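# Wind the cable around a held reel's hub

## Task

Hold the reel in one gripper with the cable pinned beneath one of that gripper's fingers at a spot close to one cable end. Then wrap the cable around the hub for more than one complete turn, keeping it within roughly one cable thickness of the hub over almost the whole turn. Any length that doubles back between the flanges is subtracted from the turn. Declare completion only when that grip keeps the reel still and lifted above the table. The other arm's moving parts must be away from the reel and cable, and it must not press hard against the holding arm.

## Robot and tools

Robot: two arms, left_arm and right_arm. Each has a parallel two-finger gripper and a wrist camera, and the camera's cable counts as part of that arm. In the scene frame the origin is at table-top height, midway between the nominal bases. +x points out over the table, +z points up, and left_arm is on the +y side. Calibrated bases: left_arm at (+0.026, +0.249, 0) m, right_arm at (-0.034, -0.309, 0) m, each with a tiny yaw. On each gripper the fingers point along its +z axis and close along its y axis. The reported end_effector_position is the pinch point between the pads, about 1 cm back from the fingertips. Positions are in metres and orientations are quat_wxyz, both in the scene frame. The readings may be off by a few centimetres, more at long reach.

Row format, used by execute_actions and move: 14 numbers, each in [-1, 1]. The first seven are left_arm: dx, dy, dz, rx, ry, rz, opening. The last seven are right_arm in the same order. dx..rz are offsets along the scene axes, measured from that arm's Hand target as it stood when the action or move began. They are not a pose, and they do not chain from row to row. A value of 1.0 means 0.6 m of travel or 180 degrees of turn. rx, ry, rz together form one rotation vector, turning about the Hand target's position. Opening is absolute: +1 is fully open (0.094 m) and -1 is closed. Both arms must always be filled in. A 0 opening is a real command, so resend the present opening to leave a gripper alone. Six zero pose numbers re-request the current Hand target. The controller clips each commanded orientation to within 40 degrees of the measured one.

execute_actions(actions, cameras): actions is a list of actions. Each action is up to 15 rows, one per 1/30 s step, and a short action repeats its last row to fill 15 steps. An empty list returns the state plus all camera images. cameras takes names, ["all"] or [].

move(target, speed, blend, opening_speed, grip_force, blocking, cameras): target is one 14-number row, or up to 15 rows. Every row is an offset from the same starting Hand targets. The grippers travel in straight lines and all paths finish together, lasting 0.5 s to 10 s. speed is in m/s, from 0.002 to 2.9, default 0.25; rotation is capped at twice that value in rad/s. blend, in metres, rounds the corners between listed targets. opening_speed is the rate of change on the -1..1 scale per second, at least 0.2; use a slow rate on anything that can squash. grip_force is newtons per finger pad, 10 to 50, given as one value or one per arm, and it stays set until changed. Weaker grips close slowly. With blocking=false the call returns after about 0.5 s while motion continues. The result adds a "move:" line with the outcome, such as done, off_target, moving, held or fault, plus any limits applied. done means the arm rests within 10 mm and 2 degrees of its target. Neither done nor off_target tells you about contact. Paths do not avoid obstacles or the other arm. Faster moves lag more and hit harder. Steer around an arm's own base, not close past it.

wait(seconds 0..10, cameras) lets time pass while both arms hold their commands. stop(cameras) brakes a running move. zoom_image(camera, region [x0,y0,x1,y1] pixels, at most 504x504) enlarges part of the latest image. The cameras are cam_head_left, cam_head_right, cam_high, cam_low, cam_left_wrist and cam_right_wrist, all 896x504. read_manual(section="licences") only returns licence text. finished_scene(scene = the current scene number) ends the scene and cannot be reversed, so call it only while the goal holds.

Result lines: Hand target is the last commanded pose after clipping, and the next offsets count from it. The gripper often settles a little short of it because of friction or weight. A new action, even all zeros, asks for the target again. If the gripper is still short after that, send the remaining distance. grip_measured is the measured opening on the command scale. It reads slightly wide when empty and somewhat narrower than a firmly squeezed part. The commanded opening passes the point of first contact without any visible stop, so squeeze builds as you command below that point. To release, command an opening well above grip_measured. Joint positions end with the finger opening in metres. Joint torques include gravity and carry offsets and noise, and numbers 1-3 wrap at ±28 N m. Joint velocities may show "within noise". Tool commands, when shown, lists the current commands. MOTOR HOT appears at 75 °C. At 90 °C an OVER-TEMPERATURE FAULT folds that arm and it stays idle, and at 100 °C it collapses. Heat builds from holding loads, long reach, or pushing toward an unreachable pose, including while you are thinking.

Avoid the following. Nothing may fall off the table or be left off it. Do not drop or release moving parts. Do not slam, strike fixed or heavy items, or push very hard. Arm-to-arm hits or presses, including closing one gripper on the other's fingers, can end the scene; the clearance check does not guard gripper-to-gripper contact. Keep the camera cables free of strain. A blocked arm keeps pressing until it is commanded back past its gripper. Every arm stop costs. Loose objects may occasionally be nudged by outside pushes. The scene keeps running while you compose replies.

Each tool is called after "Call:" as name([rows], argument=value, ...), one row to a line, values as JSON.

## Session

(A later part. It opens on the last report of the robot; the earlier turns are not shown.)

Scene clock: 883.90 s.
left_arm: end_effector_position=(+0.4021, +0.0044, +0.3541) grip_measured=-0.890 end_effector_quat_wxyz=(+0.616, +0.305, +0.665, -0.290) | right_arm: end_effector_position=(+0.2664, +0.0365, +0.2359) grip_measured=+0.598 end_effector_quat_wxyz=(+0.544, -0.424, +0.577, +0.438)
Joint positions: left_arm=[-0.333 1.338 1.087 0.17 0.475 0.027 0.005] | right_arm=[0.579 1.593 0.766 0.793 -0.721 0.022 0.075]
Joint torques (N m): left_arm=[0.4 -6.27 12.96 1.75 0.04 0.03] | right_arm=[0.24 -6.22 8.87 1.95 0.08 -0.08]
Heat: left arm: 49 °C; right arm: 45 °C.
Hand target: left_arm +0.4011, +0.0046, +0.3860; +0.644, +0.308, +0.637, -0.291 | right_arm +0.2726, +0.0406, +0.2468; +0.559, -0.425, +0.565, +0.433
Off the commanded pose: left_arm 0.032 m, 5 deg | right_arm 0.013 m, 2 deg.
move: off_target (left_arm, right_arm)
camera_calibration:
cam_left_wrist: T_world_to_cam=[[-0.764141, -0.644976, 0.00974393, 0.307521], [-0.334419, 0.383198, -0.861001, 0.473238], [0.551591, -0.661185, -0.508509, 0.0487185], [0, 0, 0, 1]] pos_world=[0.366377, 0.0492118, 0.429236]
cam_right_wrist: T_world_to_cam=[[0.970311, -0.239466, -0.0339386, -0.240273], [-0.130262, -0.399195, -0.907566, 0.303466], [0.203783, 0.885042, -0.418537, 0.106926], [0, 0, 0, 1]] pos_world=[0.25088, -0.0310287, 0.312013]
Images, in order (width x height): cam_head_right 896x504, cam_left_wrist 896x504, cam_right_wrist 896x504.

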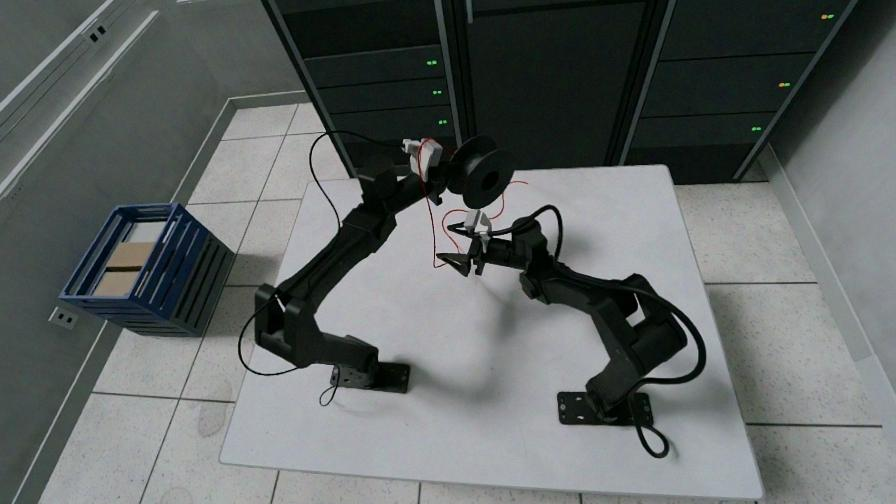

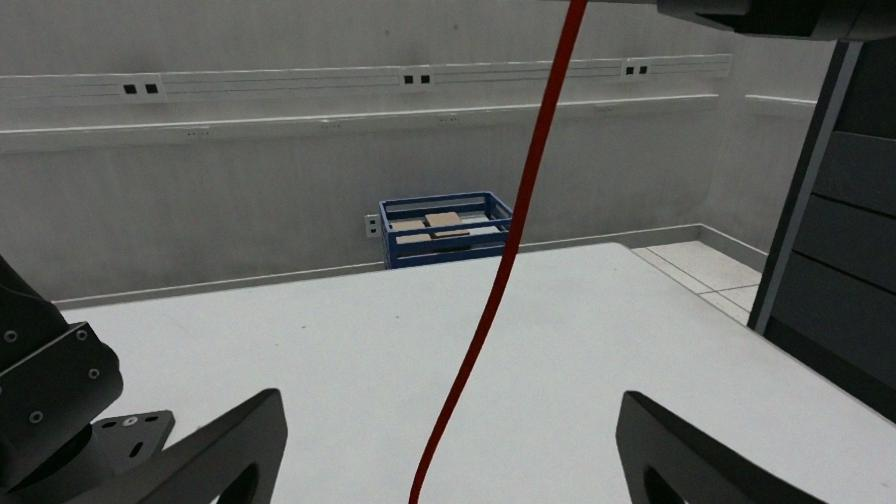

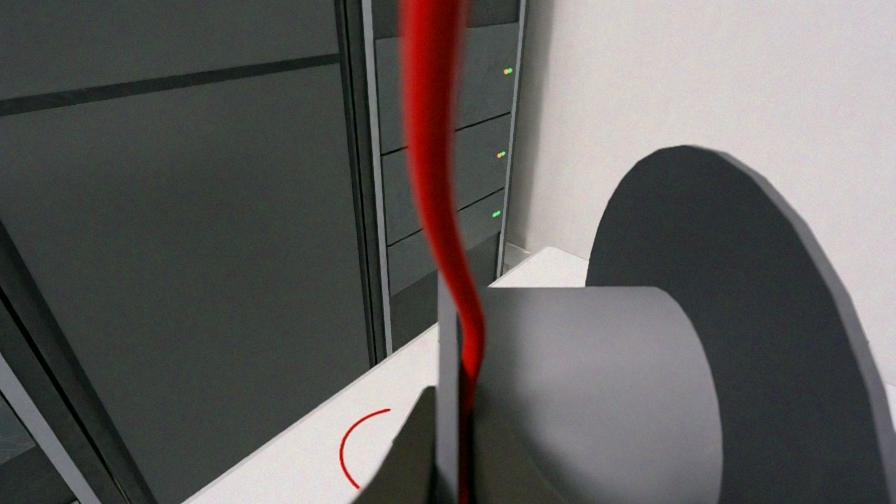

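Call:
move([
  [0,0,0,0,0,0,-1, 0.02,0.053,0,0,0,0,0.6],
  [0,0,0,0,0,0,-1, 0.02,0.053,0,0,0,0,-1],
], speed=0.1, cameras=["cam_left_wrist","cam_right_wrist","cam_head_right"])

Scene clock: 904.47 s.
left_arm: end_effector_position=(+0.4021, +0.0043, +0.3540) grip_measured=-0.890 end_effector_quat_wxyz=(+0.616, +0.305, +0.665, -0.290) | right_arm: end_effector_position=(+0.2792, +0.0678, +0.2389) grip_measured=-0.955 end_effector_quat_wxyz=(+0.549, -0.424, +0.573, +0.437)
Joint positions: left_arm=[-0.333 1.338 1.087 0.17 0.475 0.027 0.005] | right_arm=[0.636 1.694 0.879 0.794 -0.663 0.022 0.002]
Joint torques (N m): left_arm=[0.31 -6.54 13.01 1.79 0.01 0.03] | right_arm=[0.29 -7.12 8.88 1.84 0.07 -0.08]
Heat: left arm: 49 °C; right arm: 47 °C.
Hand target: left_arm +0.4011, +0.0046, +0.3860; +0.644, +0.308, +0.637, -0.291 | right_arm +0.2846, +0.0724, +0.2467; +0.559, -0.425, +0.566, +0.433
Off the commanded pose: left_arm 0.032 m, 5 deg | right_arm 0.011 m, 2 deg.
move: off_target (left_arm, right_arm); target 2's new opening was sent with right_arm's hand 0.011 m and 2 deg from that target
camera_calibration:
cam_left_wrist: T_world_to_cam=[[-0.764336, -0.644741, 0.00995059, 0.307493], [-0.334631, 0.383417, -0.860821, 0.473141], [0.551192, -0.661286, -0.50881, 0.0489478], [0, 0, 0, 1]] pos_world=[0.366376, 0.0492116, 0.429135]
cam_right_wrist: T_world_to_cam=[[0.970278, -0.240748, -0.0245215, -0.24726], [-0.120672, -0.393512, -0.911365, 0.318239], [0.20976, 0.887237, -0.410867, 0.0742121], [0, 0, 0, 1]] pos_world=[0.262746, -0.000139951, 0.314461]
Images, in order (width x height): cam_head_right 896x504, cam_left_wrist 896x504, cam_right_wrist 896x504.

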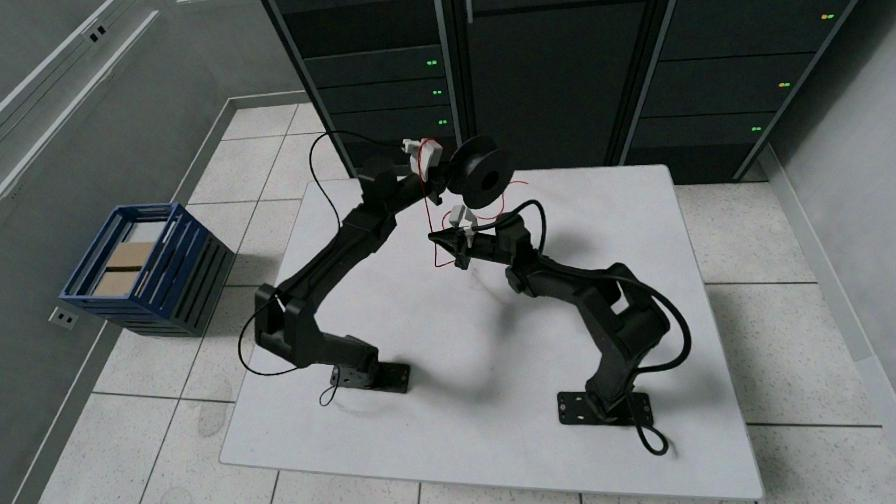

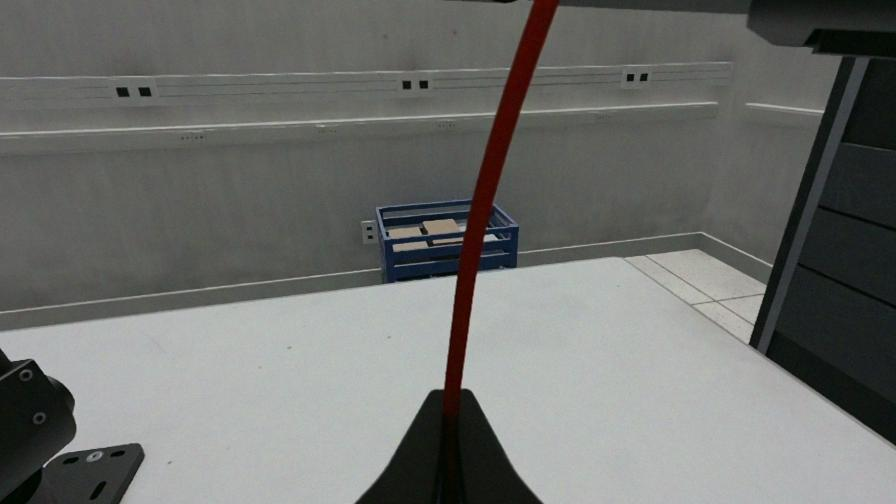

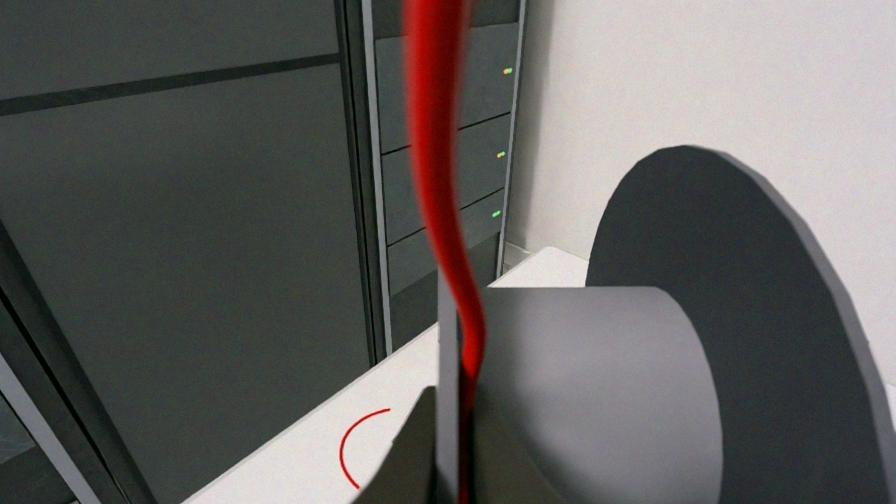

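Call:
move([
  [0,0,0,0,0,0,-1, -0.0485,-0.1333,0.017,0,0,0,-1],
  [0,0,0,0,0,0,-1, -0.046,-0.24,0.167,0,0,-0.03,-1],
  [0,0,-0.1,0,0,0,-1, -0.0243,-0.2457,0.372,0,0,-0.08,-1],
  [0,0,-0.2,0,0,0,-1, 0.0773,-0.3107,0.439,0,0,-0.111,-1],
], speed=0.14, blend=[0.015,0.02,0.02,0], cameras=["cam_left_wrist","cam_right_wrist","cam_head_right","cam_low"])

Scene clock: 940.90 s.
left_arm: end_effector_position=(+0.4018, +0.0041, +0.2611) grip_measured=-0.890 end_effector_quat_wxyz=(+0.633, +0.307, +0.649, -0.290) | right_arm: end_effector_position=(+0.3325, -0.1134, +0.4990) grip_measured=-0.955 end_effector_quat_wxyz=(+0.616, -0.313, +0.642, +0.334)
Joint positions: left_arm=[-0.333 1.435 0.739 0.662 0.477 0.027 0.005] | right_arm=[0.169 1.407 1.686 -0.306 -0.771 0.025 0.002]
Joint torques (N m): left_arm=[0.13 -5.76 7.12 1.98 0.01 0.06] | right_arm=[-0.31 -4.59 8.73 1.79 -0.09 -0.1]
Heat: left arm: 50 °C; right arm: 48 °C.
Hand target: left_arm +0.4011, +0.0046, +0.2660; +0.644, +0.308, +0.637, -0.291 | right_arm +0.3310, -0.1141, +0.5101; +0.625, -0.321, +0.631, +0.329
Off the commanded pose: left_arm 0.005 m, 2 deg | right_arm 0.011 m, 2 deg.
move: off_target (right_arm)
camera_calibration:
cam_left_wrist: T_world_to_cam=[[-0.765535, -0.643295, -0.01128, 0.314072], [-0.296544, 0.368345, -0.881126, 0.383191], [0.570979, -0.671188, -0.472746, -0.0156337], [0, 0, 0, 1]] pos_world=[0.362993, 0.050402, 0.333791]
cam_right_wrist: T_world_to_cam=[[0.824018, -0.565636, -0.032396, -0.320492], [-0.2579, -0.323568, -0.91038, 0.543461], [0.504461, 0.758524, -0.412504, 0.218925], [0, 0, 0, 1]] pos_world=[0.293811, -0.171495, 0.574681]
Images, in order (width x height): cam_head_right 896x504, cam_low 896x504, cam_left_wrist 896x504, cam_right_wrist 896x504.

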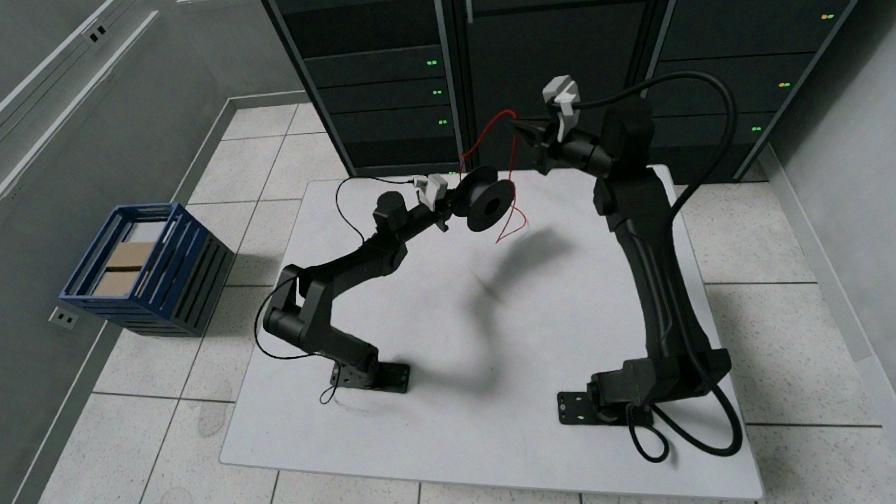

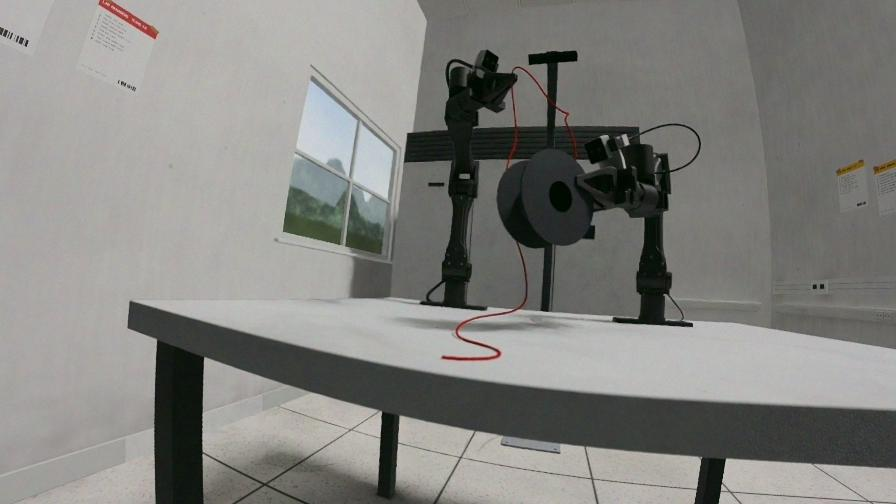

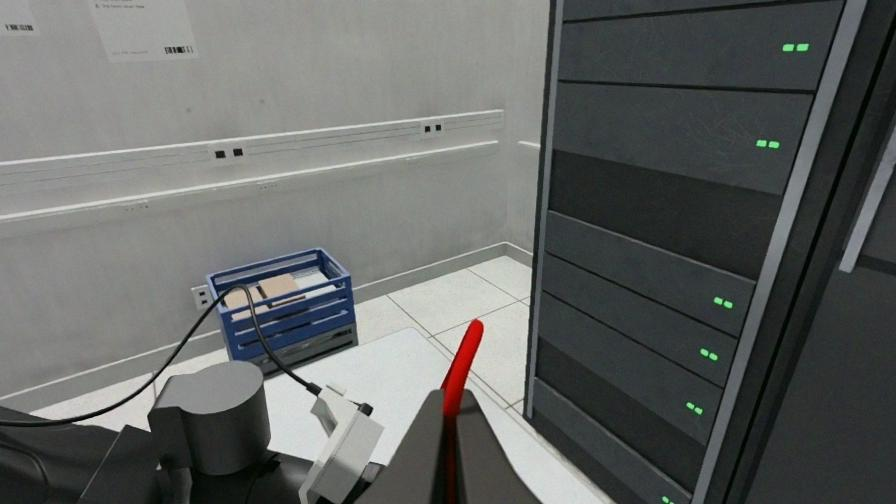

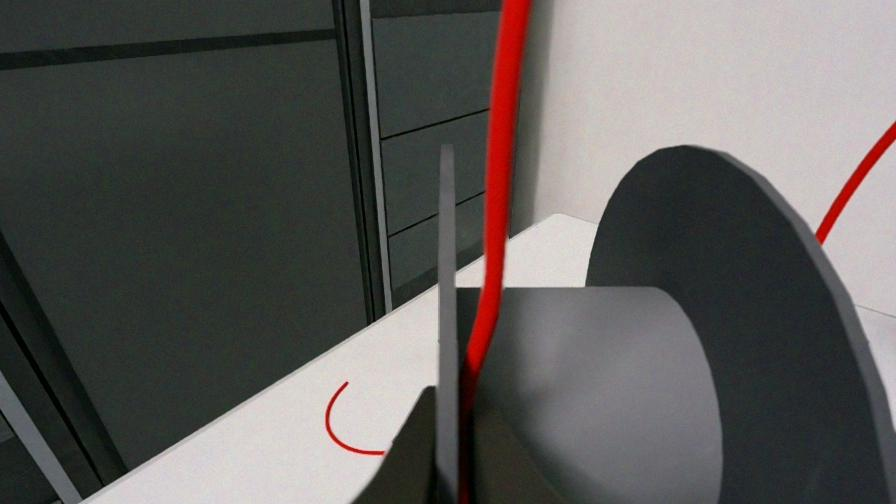

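Call:
move([
  [0,0,0,0,0,0,-1, 0.174,-0.181,-0.1,0,0,-0.083,-1],
  [0,0,0,0,0,0,-1, 0.3207,-0.1225,-0.183,0,0,-0.083,-1],
], speed=0.14, blend=[0.02,0], cameras=["cam_right_wrist","cam_left_wrist","cam_head_right","cam_low"])

Scene clock: 963.23 s.
left_arm: end_effector_position=(+0.4017, +0.0040, +0.2615) grip_measured=-0.890 end_effector_quat_wxyz=(+0.633, +0.307, +0.648, -0.291) | right_arm: end_effector_position=(+0.5196, -0.1884, +0.3874) grip_measured=-0.955 end_effector_quat_wxyz=(+0.649, -0.230, +0.680, +0.253)
Joint positions: left_arm=[-0.333 1.435 0.739 0.663 0.478 0.027 0.005] | right_arm=[-0.002 1.855 1.709 0.107 -0.69 0.021 0.002]
Joint torques (N m): left_arm=[0.2 -5.59 7.19 1.92 0.03 0.02] | right_arm=[0.28 -9.5 9.78 2 0.06 -0.07]
Heat: left arm: 50 °C; right arm: 48 °C.
Hand target: left_arm +0.4011, +0.0046, +0.2661; +0.644, +0.308, +0.637, -0.291 | right_arm +0.5235, -0.1875, +0.4004; +0.663, -0.236, +0.667, +0.245
Off the commanded pose: left_arm 0.005 m, 2 deg | right_arm 0.014 m, 3 deg.
move: off_target (right_arm)
camera_calibration:
cam_left_wrist: T_world_to_cam=[[-0.766016, -0.642707, -0.0121517, 0.314358], [-0.29471, 0.367927, -0.881916, 0.383017], [0.571284, -0.67198, -0.47125, -0.0159478], [0, 0, 0, 1]] pos_world=[0.362793, 0.050401, 0.334094]
cam_right_wrist: T_world_to_cam=[[0.656308, -0.753638, -0.0358987, -0.467624], [-0.340438, -0.253339, -0.905495, 0.520031], [0.673321, 0.606505, -0.422835, 0.0230329], [0, 0, 0, 1]] pos_world=[0.468435, -0.234645, 0.463838]
Images, in order (width x height): cam_head_right 896x504, cam_low 896x504, cam_left_wrist 896x504, cam_right_wrist 896x504.

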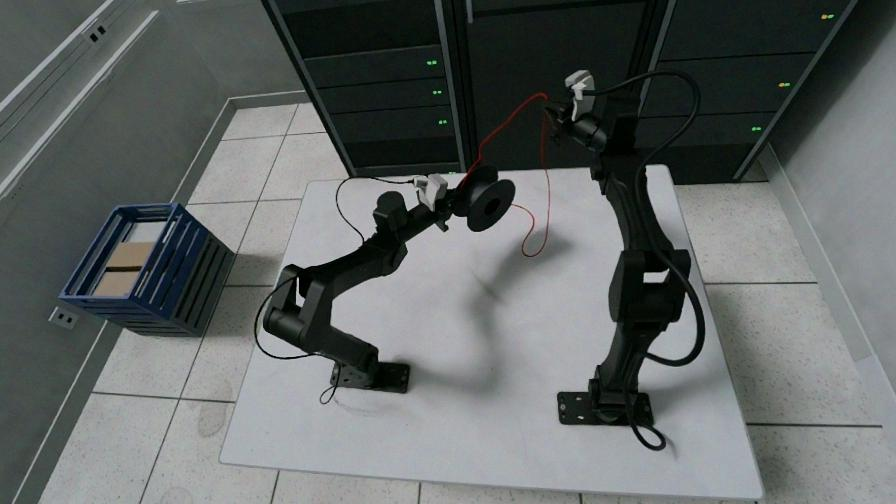

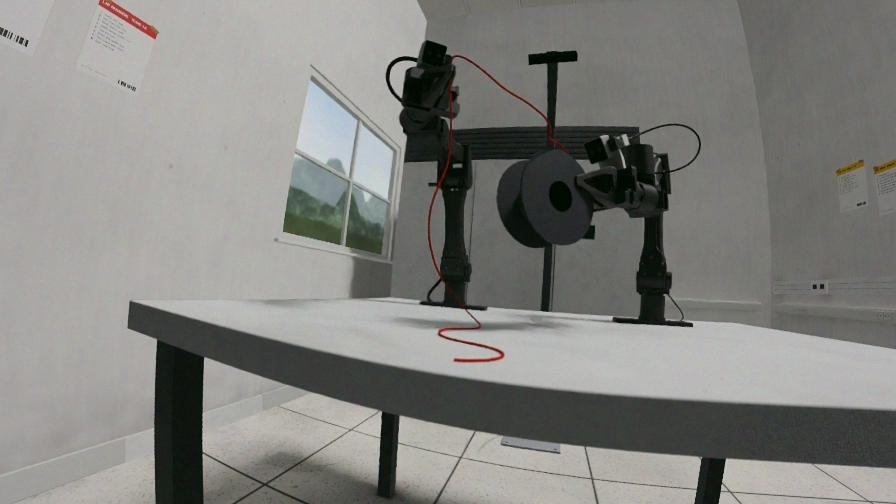

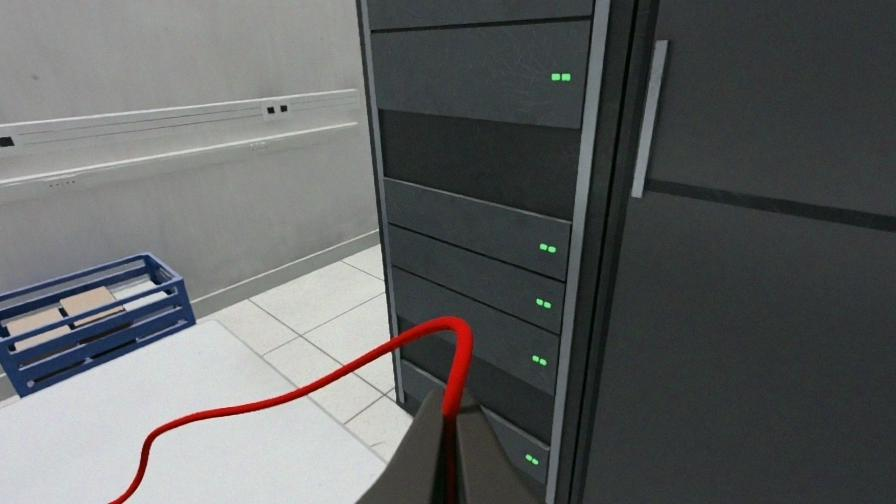

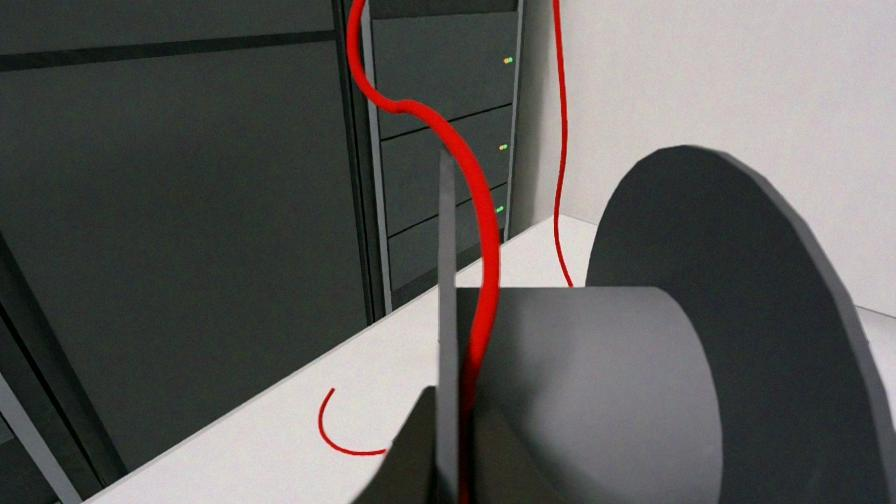

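Call:
move(target=[0,0,0,0,0,0,-1, 0.0285,-0.0888,-0.027,0,0,0,-1], speed=0.12, cameras=["cam_right_wrist","cam_left_wrist","cam_low"])

Scene clock: 973.63 s.
left_arm: end_effector_position=(+0.4017, +0.0040, +0.2615) grip_measured=-0.890 end_effector_quat_wxyz=(+0.633, +0.307, +0.648, -0.291) | right_arm: end_effector_position=(+0.5371, -0.2408, +0.3721) grip_measured=-0.955 end_effector_quat_wxyz=(+0.650, -0.226, +0.680, +0.253)
Joint positions: left_arm=[-0.333 1.435 0.739 0.663 0.478 0.027 0.005] | right_arm=[-0.121 1.929 1.745 0.144 -0.802 0.021 0.002]
Joint torques (N m): left_arm=[0.24 -5.72 7.13 1.9 0 0.04] | right_arm=[-0.01 -10.1 9.84 1.95 -0.05 -0.07]
Heat: left arm: 51 °C; right arm: 48 °C.
Hand target: left_arm +0.4011, +0.0046, +0.2660; +0.644, +0.308, +0.637, -0.291 | right_arm +0.5406, -0.2407, +0.3842; +0.663, -0.236, +0.667, +0.245
Off the commanded pose: left_arm 0.005 m, 2 deg | right_arm 0.013 m, 3 deg.
move: off_target (right_arm)
camera_calibration:
cam_left_wrist: T_world_to_cam=[[-0.766016, -0.642707, -0.0121517, 0.314358], [-0.29471, 0.367927, -0.881916, 0.383017], [0.571284, -0.67198, -0.47125, -0.0159478], [0, 0, 0, 1]] pos_world=[0.362793, 0.050401, 0.334094]
cam_right_wrist: T_world_to_cam=[[0.650777, -0.758247, -0.0393846, -0.515995], [-0.342416, -0.246795, -0.906556, 0.502034], [0.677673, 0.603451, -0.420244, 0.0324344], [0, 0, 0, 1]] pos_world=[0.485722, -0.286924, 0.44843]
Images, in order (width x height): cam_low 896x504, cam_left_wrist 896x504, cam_right_wrist 896x504.

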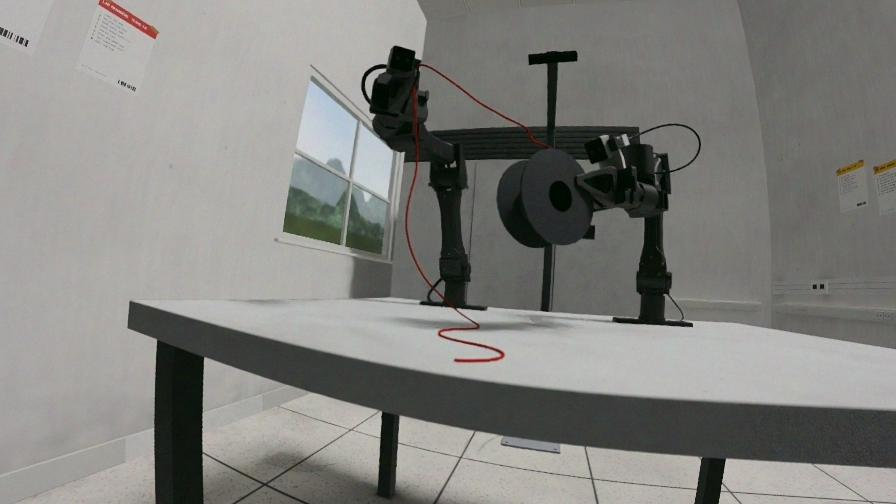

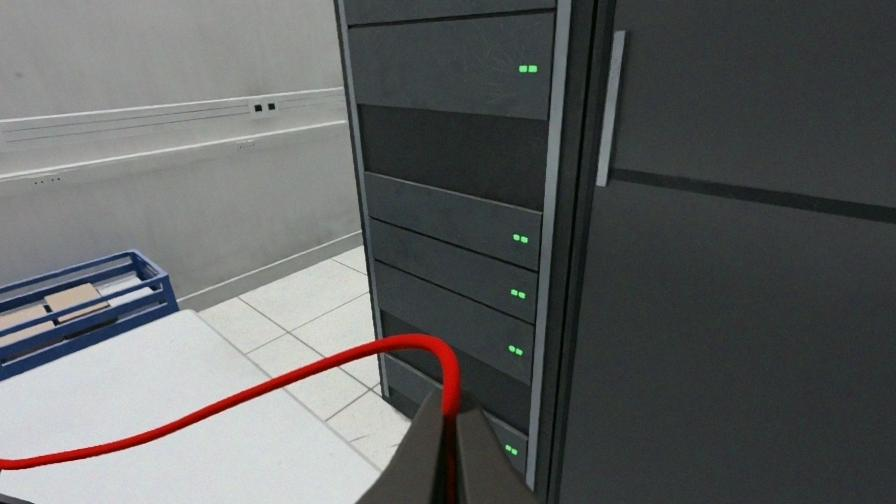

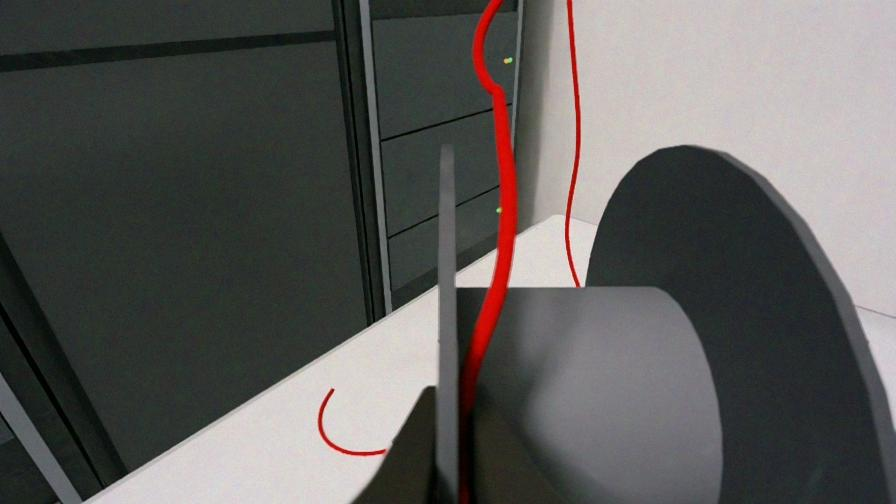

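Call:
move(target=[0,0,0,0,0,0,-1, 0.049,-0.036,-0.152,0,0,0,-1], speed=0.12, cameras=["cam_right_wrist","cam_left_wrist","cam_low"])

Scene clock: 981.17 s.
left_arm: end_effector_position=(+0.4017, +0.0040, +0.2615) grip_measured=-0.890 end_effector_quat_wxyz=(+0.633, +0.307, +0.648, -0.291) | right_arm: end_effector_position=(+0.5677, -0.2583, +0.3015) grip_measured=-0.955 end_effector_quat_wxyz=(+0.663, -0.238, +0.665, +0.248)
Joint positions: left_arm=[-0.333 1.435 0.739 0.663 0.478 0.027 0.005] | right_arm=[-0.154 2.088 1.658 0.435 -0.845 0.019 0.002]
Joint torques (N m): left_arm=[0.28 -5.6 7.3 1.87 0.05 0.03] | right_arm=[-0.49 -11.6 6.38 1.89 0.01 -0.05]
Heat: left arm: 51 °C; right arm: 49 °C.
Hand target: left_arm +0.4011, +0.0046, +0.2660; +0.644, +0.308, +0.637, -0.291 | right_arm +0.5700, -0.2624, +0.2930; +0.663, -0.236, +0.667, +0.245
Off the commanded pose: left_arm 0.005 m, 2 deg | right_arm 0.010 m, 1 deg.
move: done
camera_calibration:
cam_left_wrist: T_world_to_cam=[[-0.766016, -0.642707, -0.0121517, 0.314358], [-0.29471, 0.367927, -0.881916, 0.383017], [0.571284, -0.67198, -0.47125, -0.0159478], [0, 0, 0, 1]] pos_world=[0.362793, 0.050401, 0.334094]
cam_right_wrist: T_world_to_cam=[[0.659803, -0.75143, -0.00361803, -0.566113], [-0.297324, -0.256641, -0.919638, 0.41994], [0.690115, 0.607855, -0.39275, -0.02166], [0, 0, 0, 1]] pos_world=[0.513329, -0.304454, 0.375638]
Images, in order (width x height): cam_low 896x504, cam_left_wrist 896x504, cam_right_wrist 896x504.

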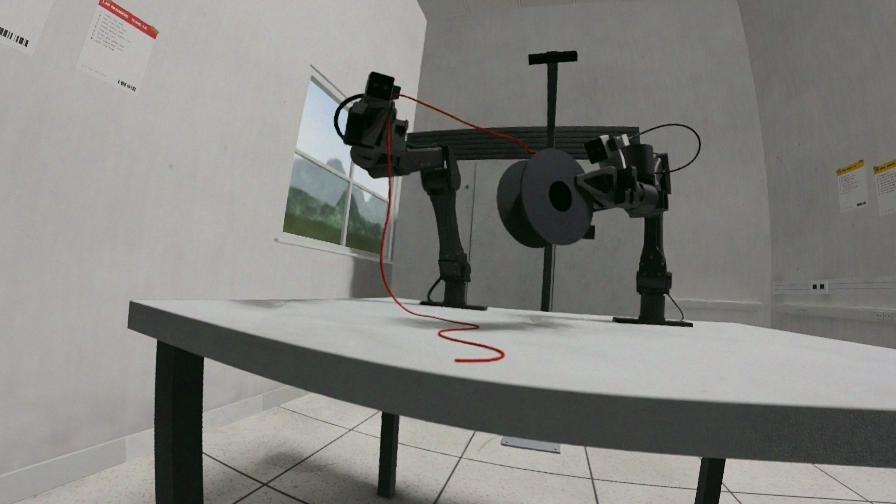

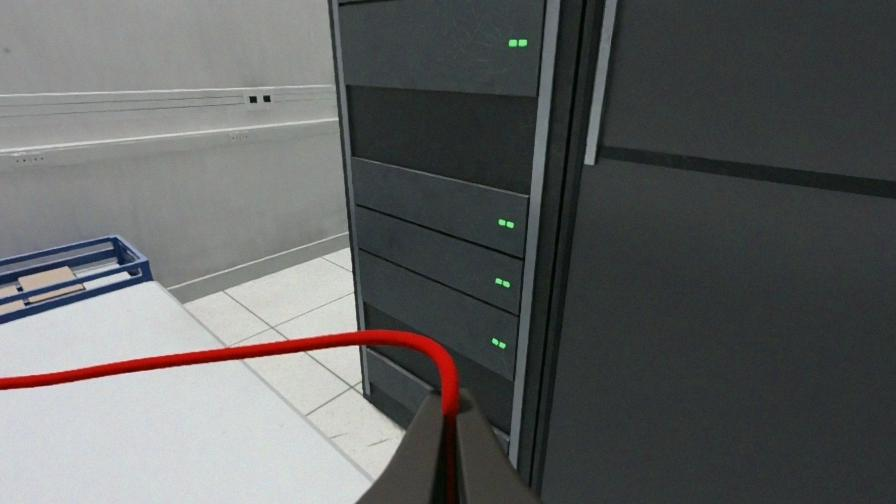

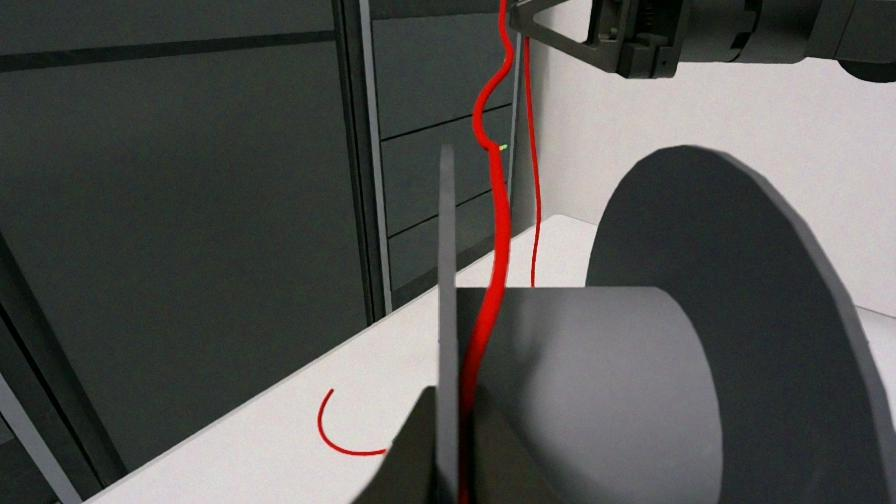

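Call:
move([
  [0,0,0.15,0,0,0,-1, 0.015,-0.0143,-0.0267,0,0,0,-1],
  [0,0,0.3,0,0,0,-1, -0.005,0.024,-0.135,0,0,0,-1],
], speed=0.12, blend=[0.02,0], cameras=["cam_right_wrist","cam_left_wrist","cam_low"])

Scene clock: 1001.83 s.
left_arm: end_effector_position=(+0.4021, +0.0036, +0.4158) grip_measured=-0.890 end_effector_quat_wxyz=(+0.616, +0.307, +0.664, -0.292) | right_arm: end_effector_position=(+0.5630, -0.2399, +0.2302) grip_measured=-0.955 end_effector_quat_wxyz=(+0.669, -0.249, +0.654, +0.251)
Joint positions: left_arm=[-0.333 1.366 1.354 -0.068 0.479 0.027 0.005] | right_arm=[-0.121 2.167 1.465 0.733 -0.833 0.019 0.002]
Joint torques (N m): left_arm=[0.23 -5.68 12.86 1.77 0.05 0.02] | right_arm=[-0.76 -10.88 5.6 1.79 0.17 -0.04]
Heat: left arm: 52 °C; right arm: 49 °C.
Hand target: left_arm +0.4011, +0.0046, +0.4461; +0.644, +0.308, +0.637, -0.291 | right_arm +0.5670, -0.2481, +0.2120; +0.663, -0.236, +0.667, +0.245
Off the commanded pose: left_arm 0.030 m, 4 deg | right_arm 0.020 m, 2 deg.
move: off_target (left_arm, right_arm)
camera_calibration:
cam_left_wrist: T_world_to_cam=[[-0.767037, -0.641532, 0.00953646, 0.307665], [-0.33191, 0.384034, -0.8616, 0.525836], [0.549082, -0.664044, -0.507499, 0.0802201], [0, 0, 0, 1]] pos_world=[0.366473, 0.0487075, 0.490837]
cam_right_wrist: T_world_to_cam=[[0.675073, -0.737598, 0.0150263, -0.55895], [-0.269164, -0.265209, -0.925859, 0.341163], [0.686897, 0.620978, -0.37757, -0.0559774], [0, 0, 0, 1]] pos_world=[0.507611, -0.28704, 0.303133]
Images, in order (width x height): cam_low 896x504, cam_left_wrist 896x504, cam_right_wrist 896x504.

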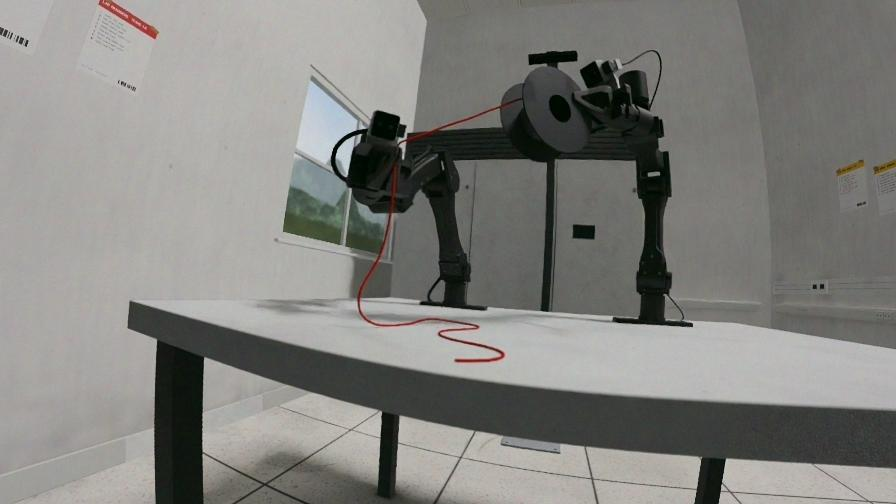

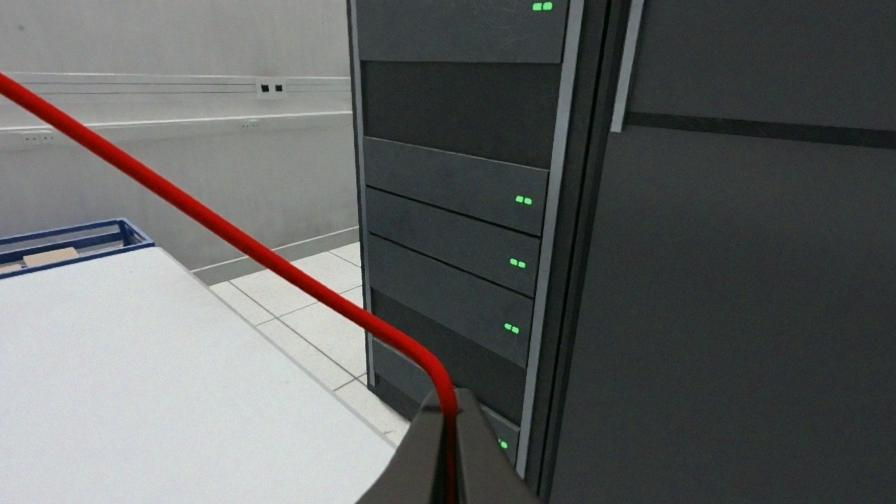

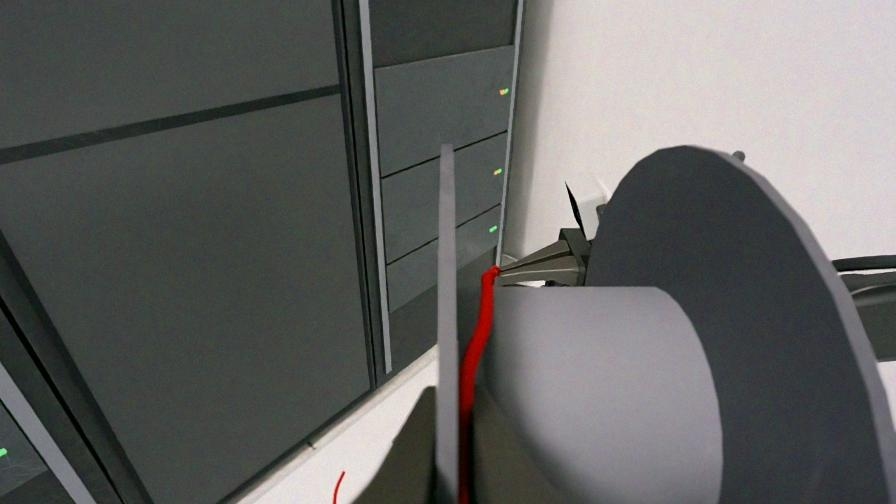

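Call:
move([
  [0,0,0,0,0,0,-1, -0.0817,0.1085,-0.1117,0,0,0,-1],
  [0,0,0,0,0,0,-1, -0.15,0.1918,-0.1533,0,0,0,-1],
  [0,0,0,0,0,0,-1, -0.2225,0.2785,-0.1667,0,0,0,-1],
], speed=0.14, blend=[0.02,0.02,0], cameras=["cam_right_wrist","cam_left_wrist","cam_low"])

Scene clock: 1039.40 s.
left_arm: end_effector_position=(+0.4023, +0.0035, +0.4117) grip_measured=-0.890 end_effector_quat_wxyz=(+0.610, +0.306, +0.670, -0.292) | right_arm: end_effector_position=(+0.4343, -0.0772, +0.1064) grip_measured=-0.955 end_effector_quat_wxyz=(+0.654, -0.239, +0.672, +0.251)
Joint positions: left_arm=[-0.333 1.367 1.354 -0.083 0.479 0.027 0.005] | right_arm=[0.319 2.167 0.815 1.333 -0.378 0.018 0.002]
Joint torques (N m): left_arm=[0.44 -6.28 12.81 1.98 0.05 0.03] | right_arm=[-0.23 -11.47 3.59 2.17 0.09 -0.04]
Heat: left arm: 52 °C; right arm: 49 °C.
Hand target: left_arm +0.4011, +0.0046, +0.4460; +0.644, +0.308, +0.637, -0.291 | right_arm +0.4334, -0.0809, +0.1119; +0.663, -0.236, +0.667, +0.245
Off the commanded pose: left_arm 0.034 m, 5 deg | right_arm 0.007 m, 1 deg.
move: off_target (left_arm)
camera_calibration:
cam_left_wrist: T_world_to_cam=[[-0.766845, -0.641604, 0.017109, 0.304544], [-0.34489, 0.389439, -0.854042, 0.524549], [0.541294, -0.660819, -0.519922, 0.0862466], [0, 0, 0, 1]] pos_world=[0.367766, 0.0481105, 0.487618]
cam_right_wrist: T_world_to_cam=[[0.663909, -0.747673, -0.0145074, -0.342999], [-0.316639, -0.263484, -0.911217, 0.254207], [0.67747, 0.609558, -0.411672, -0.108612], [0, 0, 0, 1]] pos_world=[0.381794, -0.123266, 0.181949]
Images, in order (width x height): cam_low 896x504, cam_left_wrist 896x504, cam_right_wrist 896x504.

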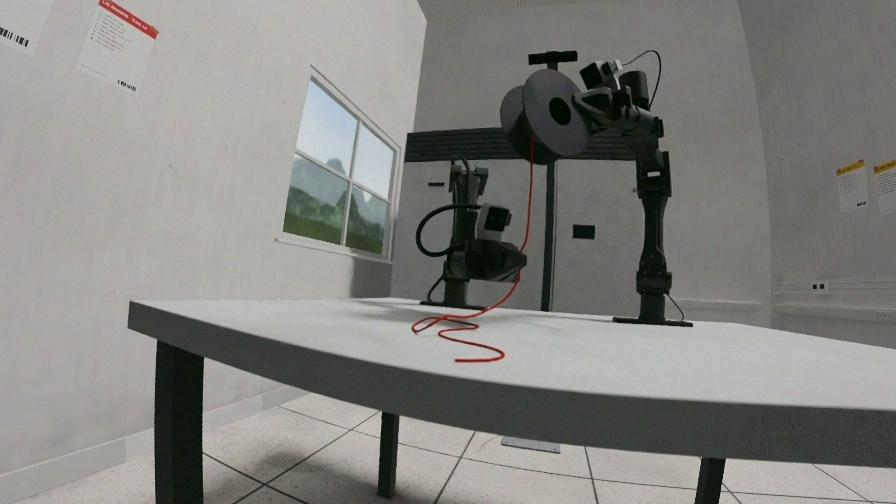

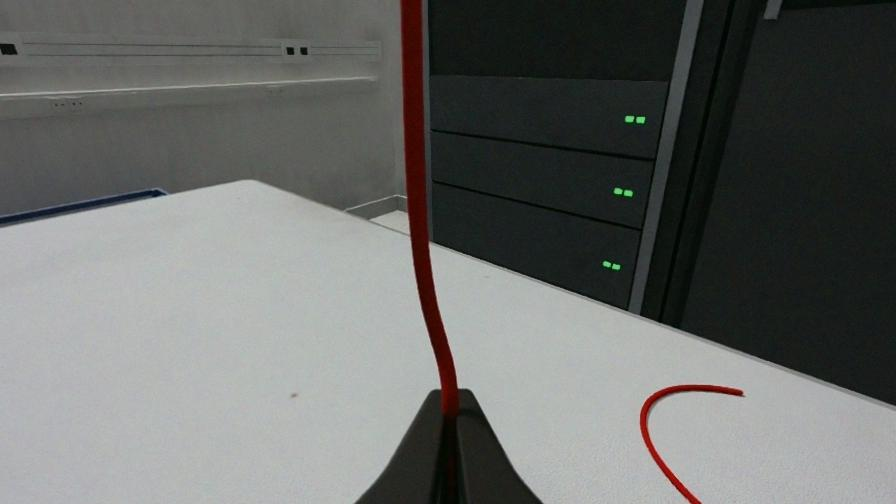

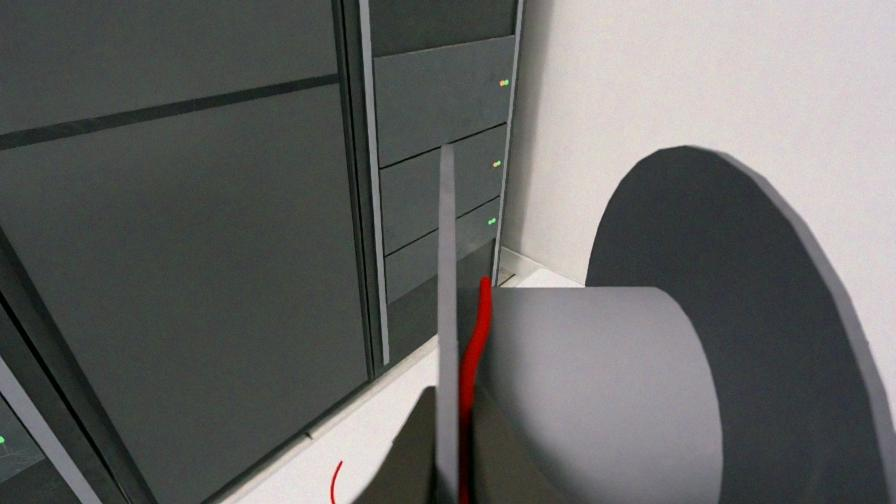

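Call:
move([
  [0.01,0,0,0,0,0,-1, -0.0673,0.0853,0.019,0.0638,0.0536,0,-1],
  [0.02,0,0,0,0,0,-1, -0.1212,0.1613,0.0632,0.1277,0.1072,0,-1],
  [0.03,0,0,0,0,0,-1, -0.1637,0.2238,0.1265,0.1915,0.1607,0,-1],
  [0.04,0,0,0,0,0,-1, -0.2048,0.2592,0.2065,0.2553,0.2143,0,-1],
  [0.05,0,0,0,0,0,-1, -0.2442,0.2658,0.2968,0.3192,0.2679,0,-1],
], speed=0.17, blend=[0.015,0.015,0.015,0.015,0], cameras=["cam_right_wrist","cam_left_wrist","cam_low","cam_head_right"])

Scene clock: 1067.30 s.
left_arm: end_effector_position=(+0.4283, +0.0041, +0.4128) grip_measured=-0.890 end_effector_quat_wxyz=(+0.609, +0.306, +0.670, -0.294) | right_arm: end_effector_position=(+0.2910, +0.0759, +0.2682) grip_measured=-0.955 end_effector_quat_wxyz=(+0.372, +0.222, +0.686, +0.584)
Joint positions: left_arm=[-0.298 1.458 1.434 -0.074 0.517 0.027 0.005] | right_arm=[0.953 1.6 0.935 0.623 0.271 1.328 0.002]
Joint torques (N m): left_arm=[0.51 -6.06 13.42 2.05 0.02 0.01] | right_arm=[0.98 -10.06 9.1 1.82 0.04 -0.03]
Heat: left arm: 52 °C; right arm: 52 °C.
Hand target: left_arm +0.4311, +0.0046, +0.4461; +0.644, +0.308, +0.637, -0.291 | right_arm +0.2870, +0.0785, +0.2901; +0.375, +0.218, +0.674, +0.598
Off the commanded pose: left_arm 0.033 m, 6 deg | right_arm 0.022 m, 2 deg.
move: off_target (left_arm, right_arm)
camera_calibration:
cam_left_wrist: T_world_to_cam=[[-0.767906, -0.640216, 0.0210863, 0.32375], [-0.34664, 0.387644, -0.85415, 0.535074], [0.538666, -0.663216, -0.519599, 0.0741179], [0, 0, 0, 1]] pos_world=[0.394162, 0.0490076, 0.488718]
cam_right_wrist: T_world_to_cam=[[0.151656, -0.214649, -0.964845, 0.232451], [-0.87645, 0.422098, -0.231666, 0.325326], [0.456986, 0.880772, -0.124116, -0.0718634], [0, 0, 0, 1]] pos_world=[0.28272, -0.0241287, 0.290727]
Images, in order (width x height): cam_head_right 896x504, cam_low 896x504, cam_left_wrist 896x504, cam_right_wrist 896x504.

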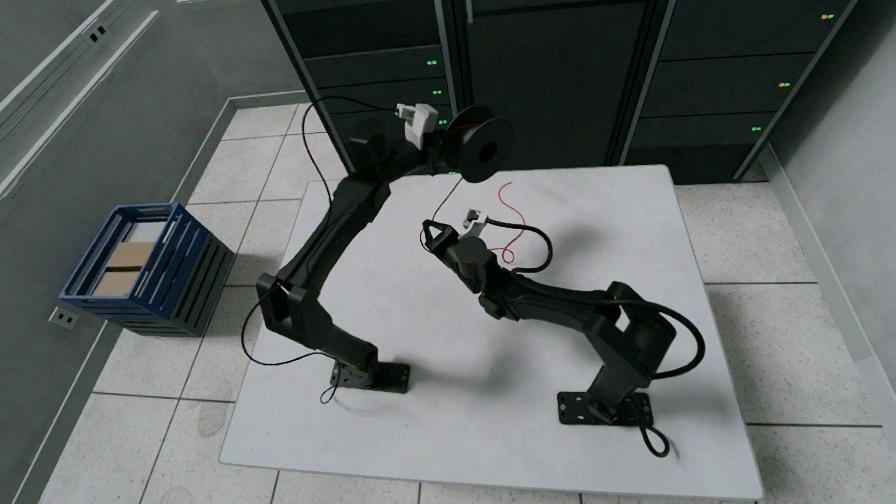

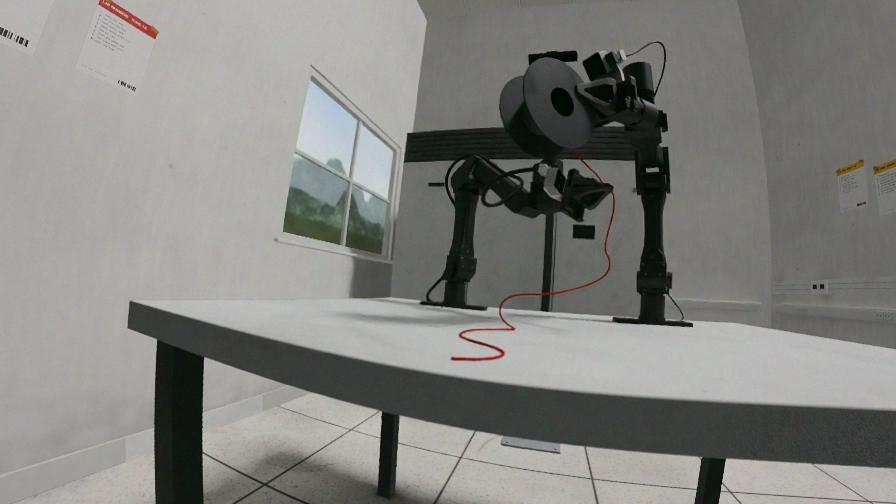

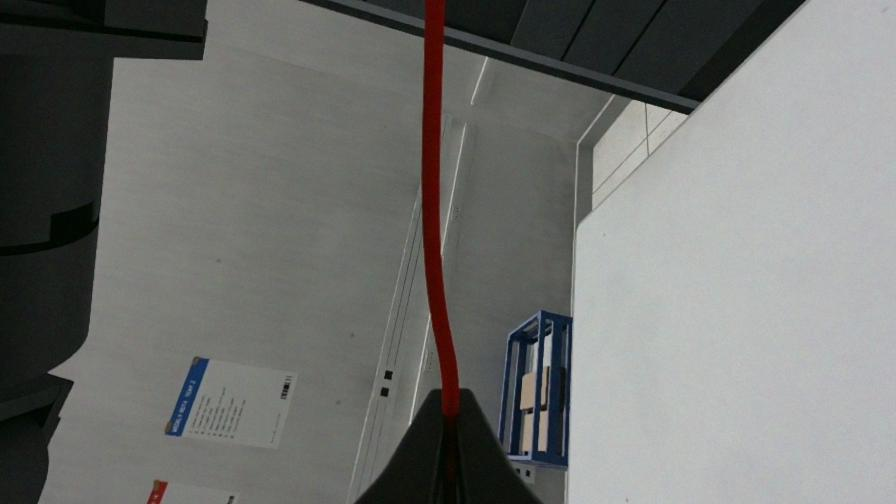

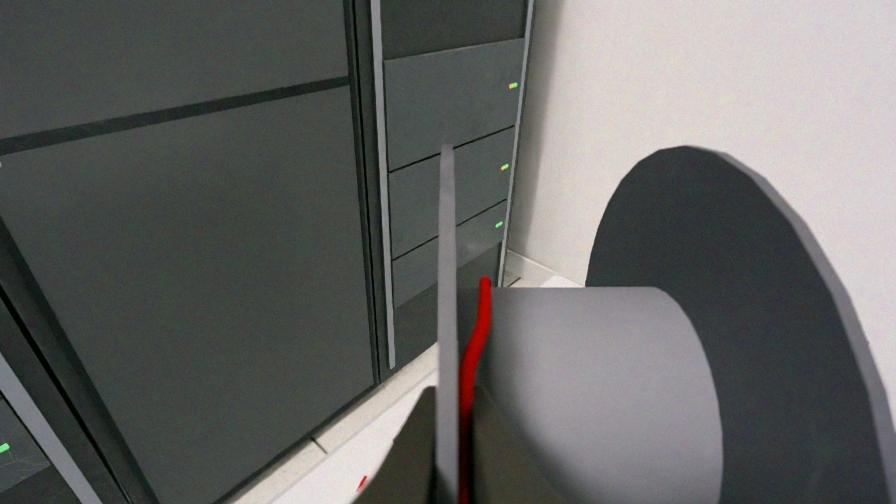

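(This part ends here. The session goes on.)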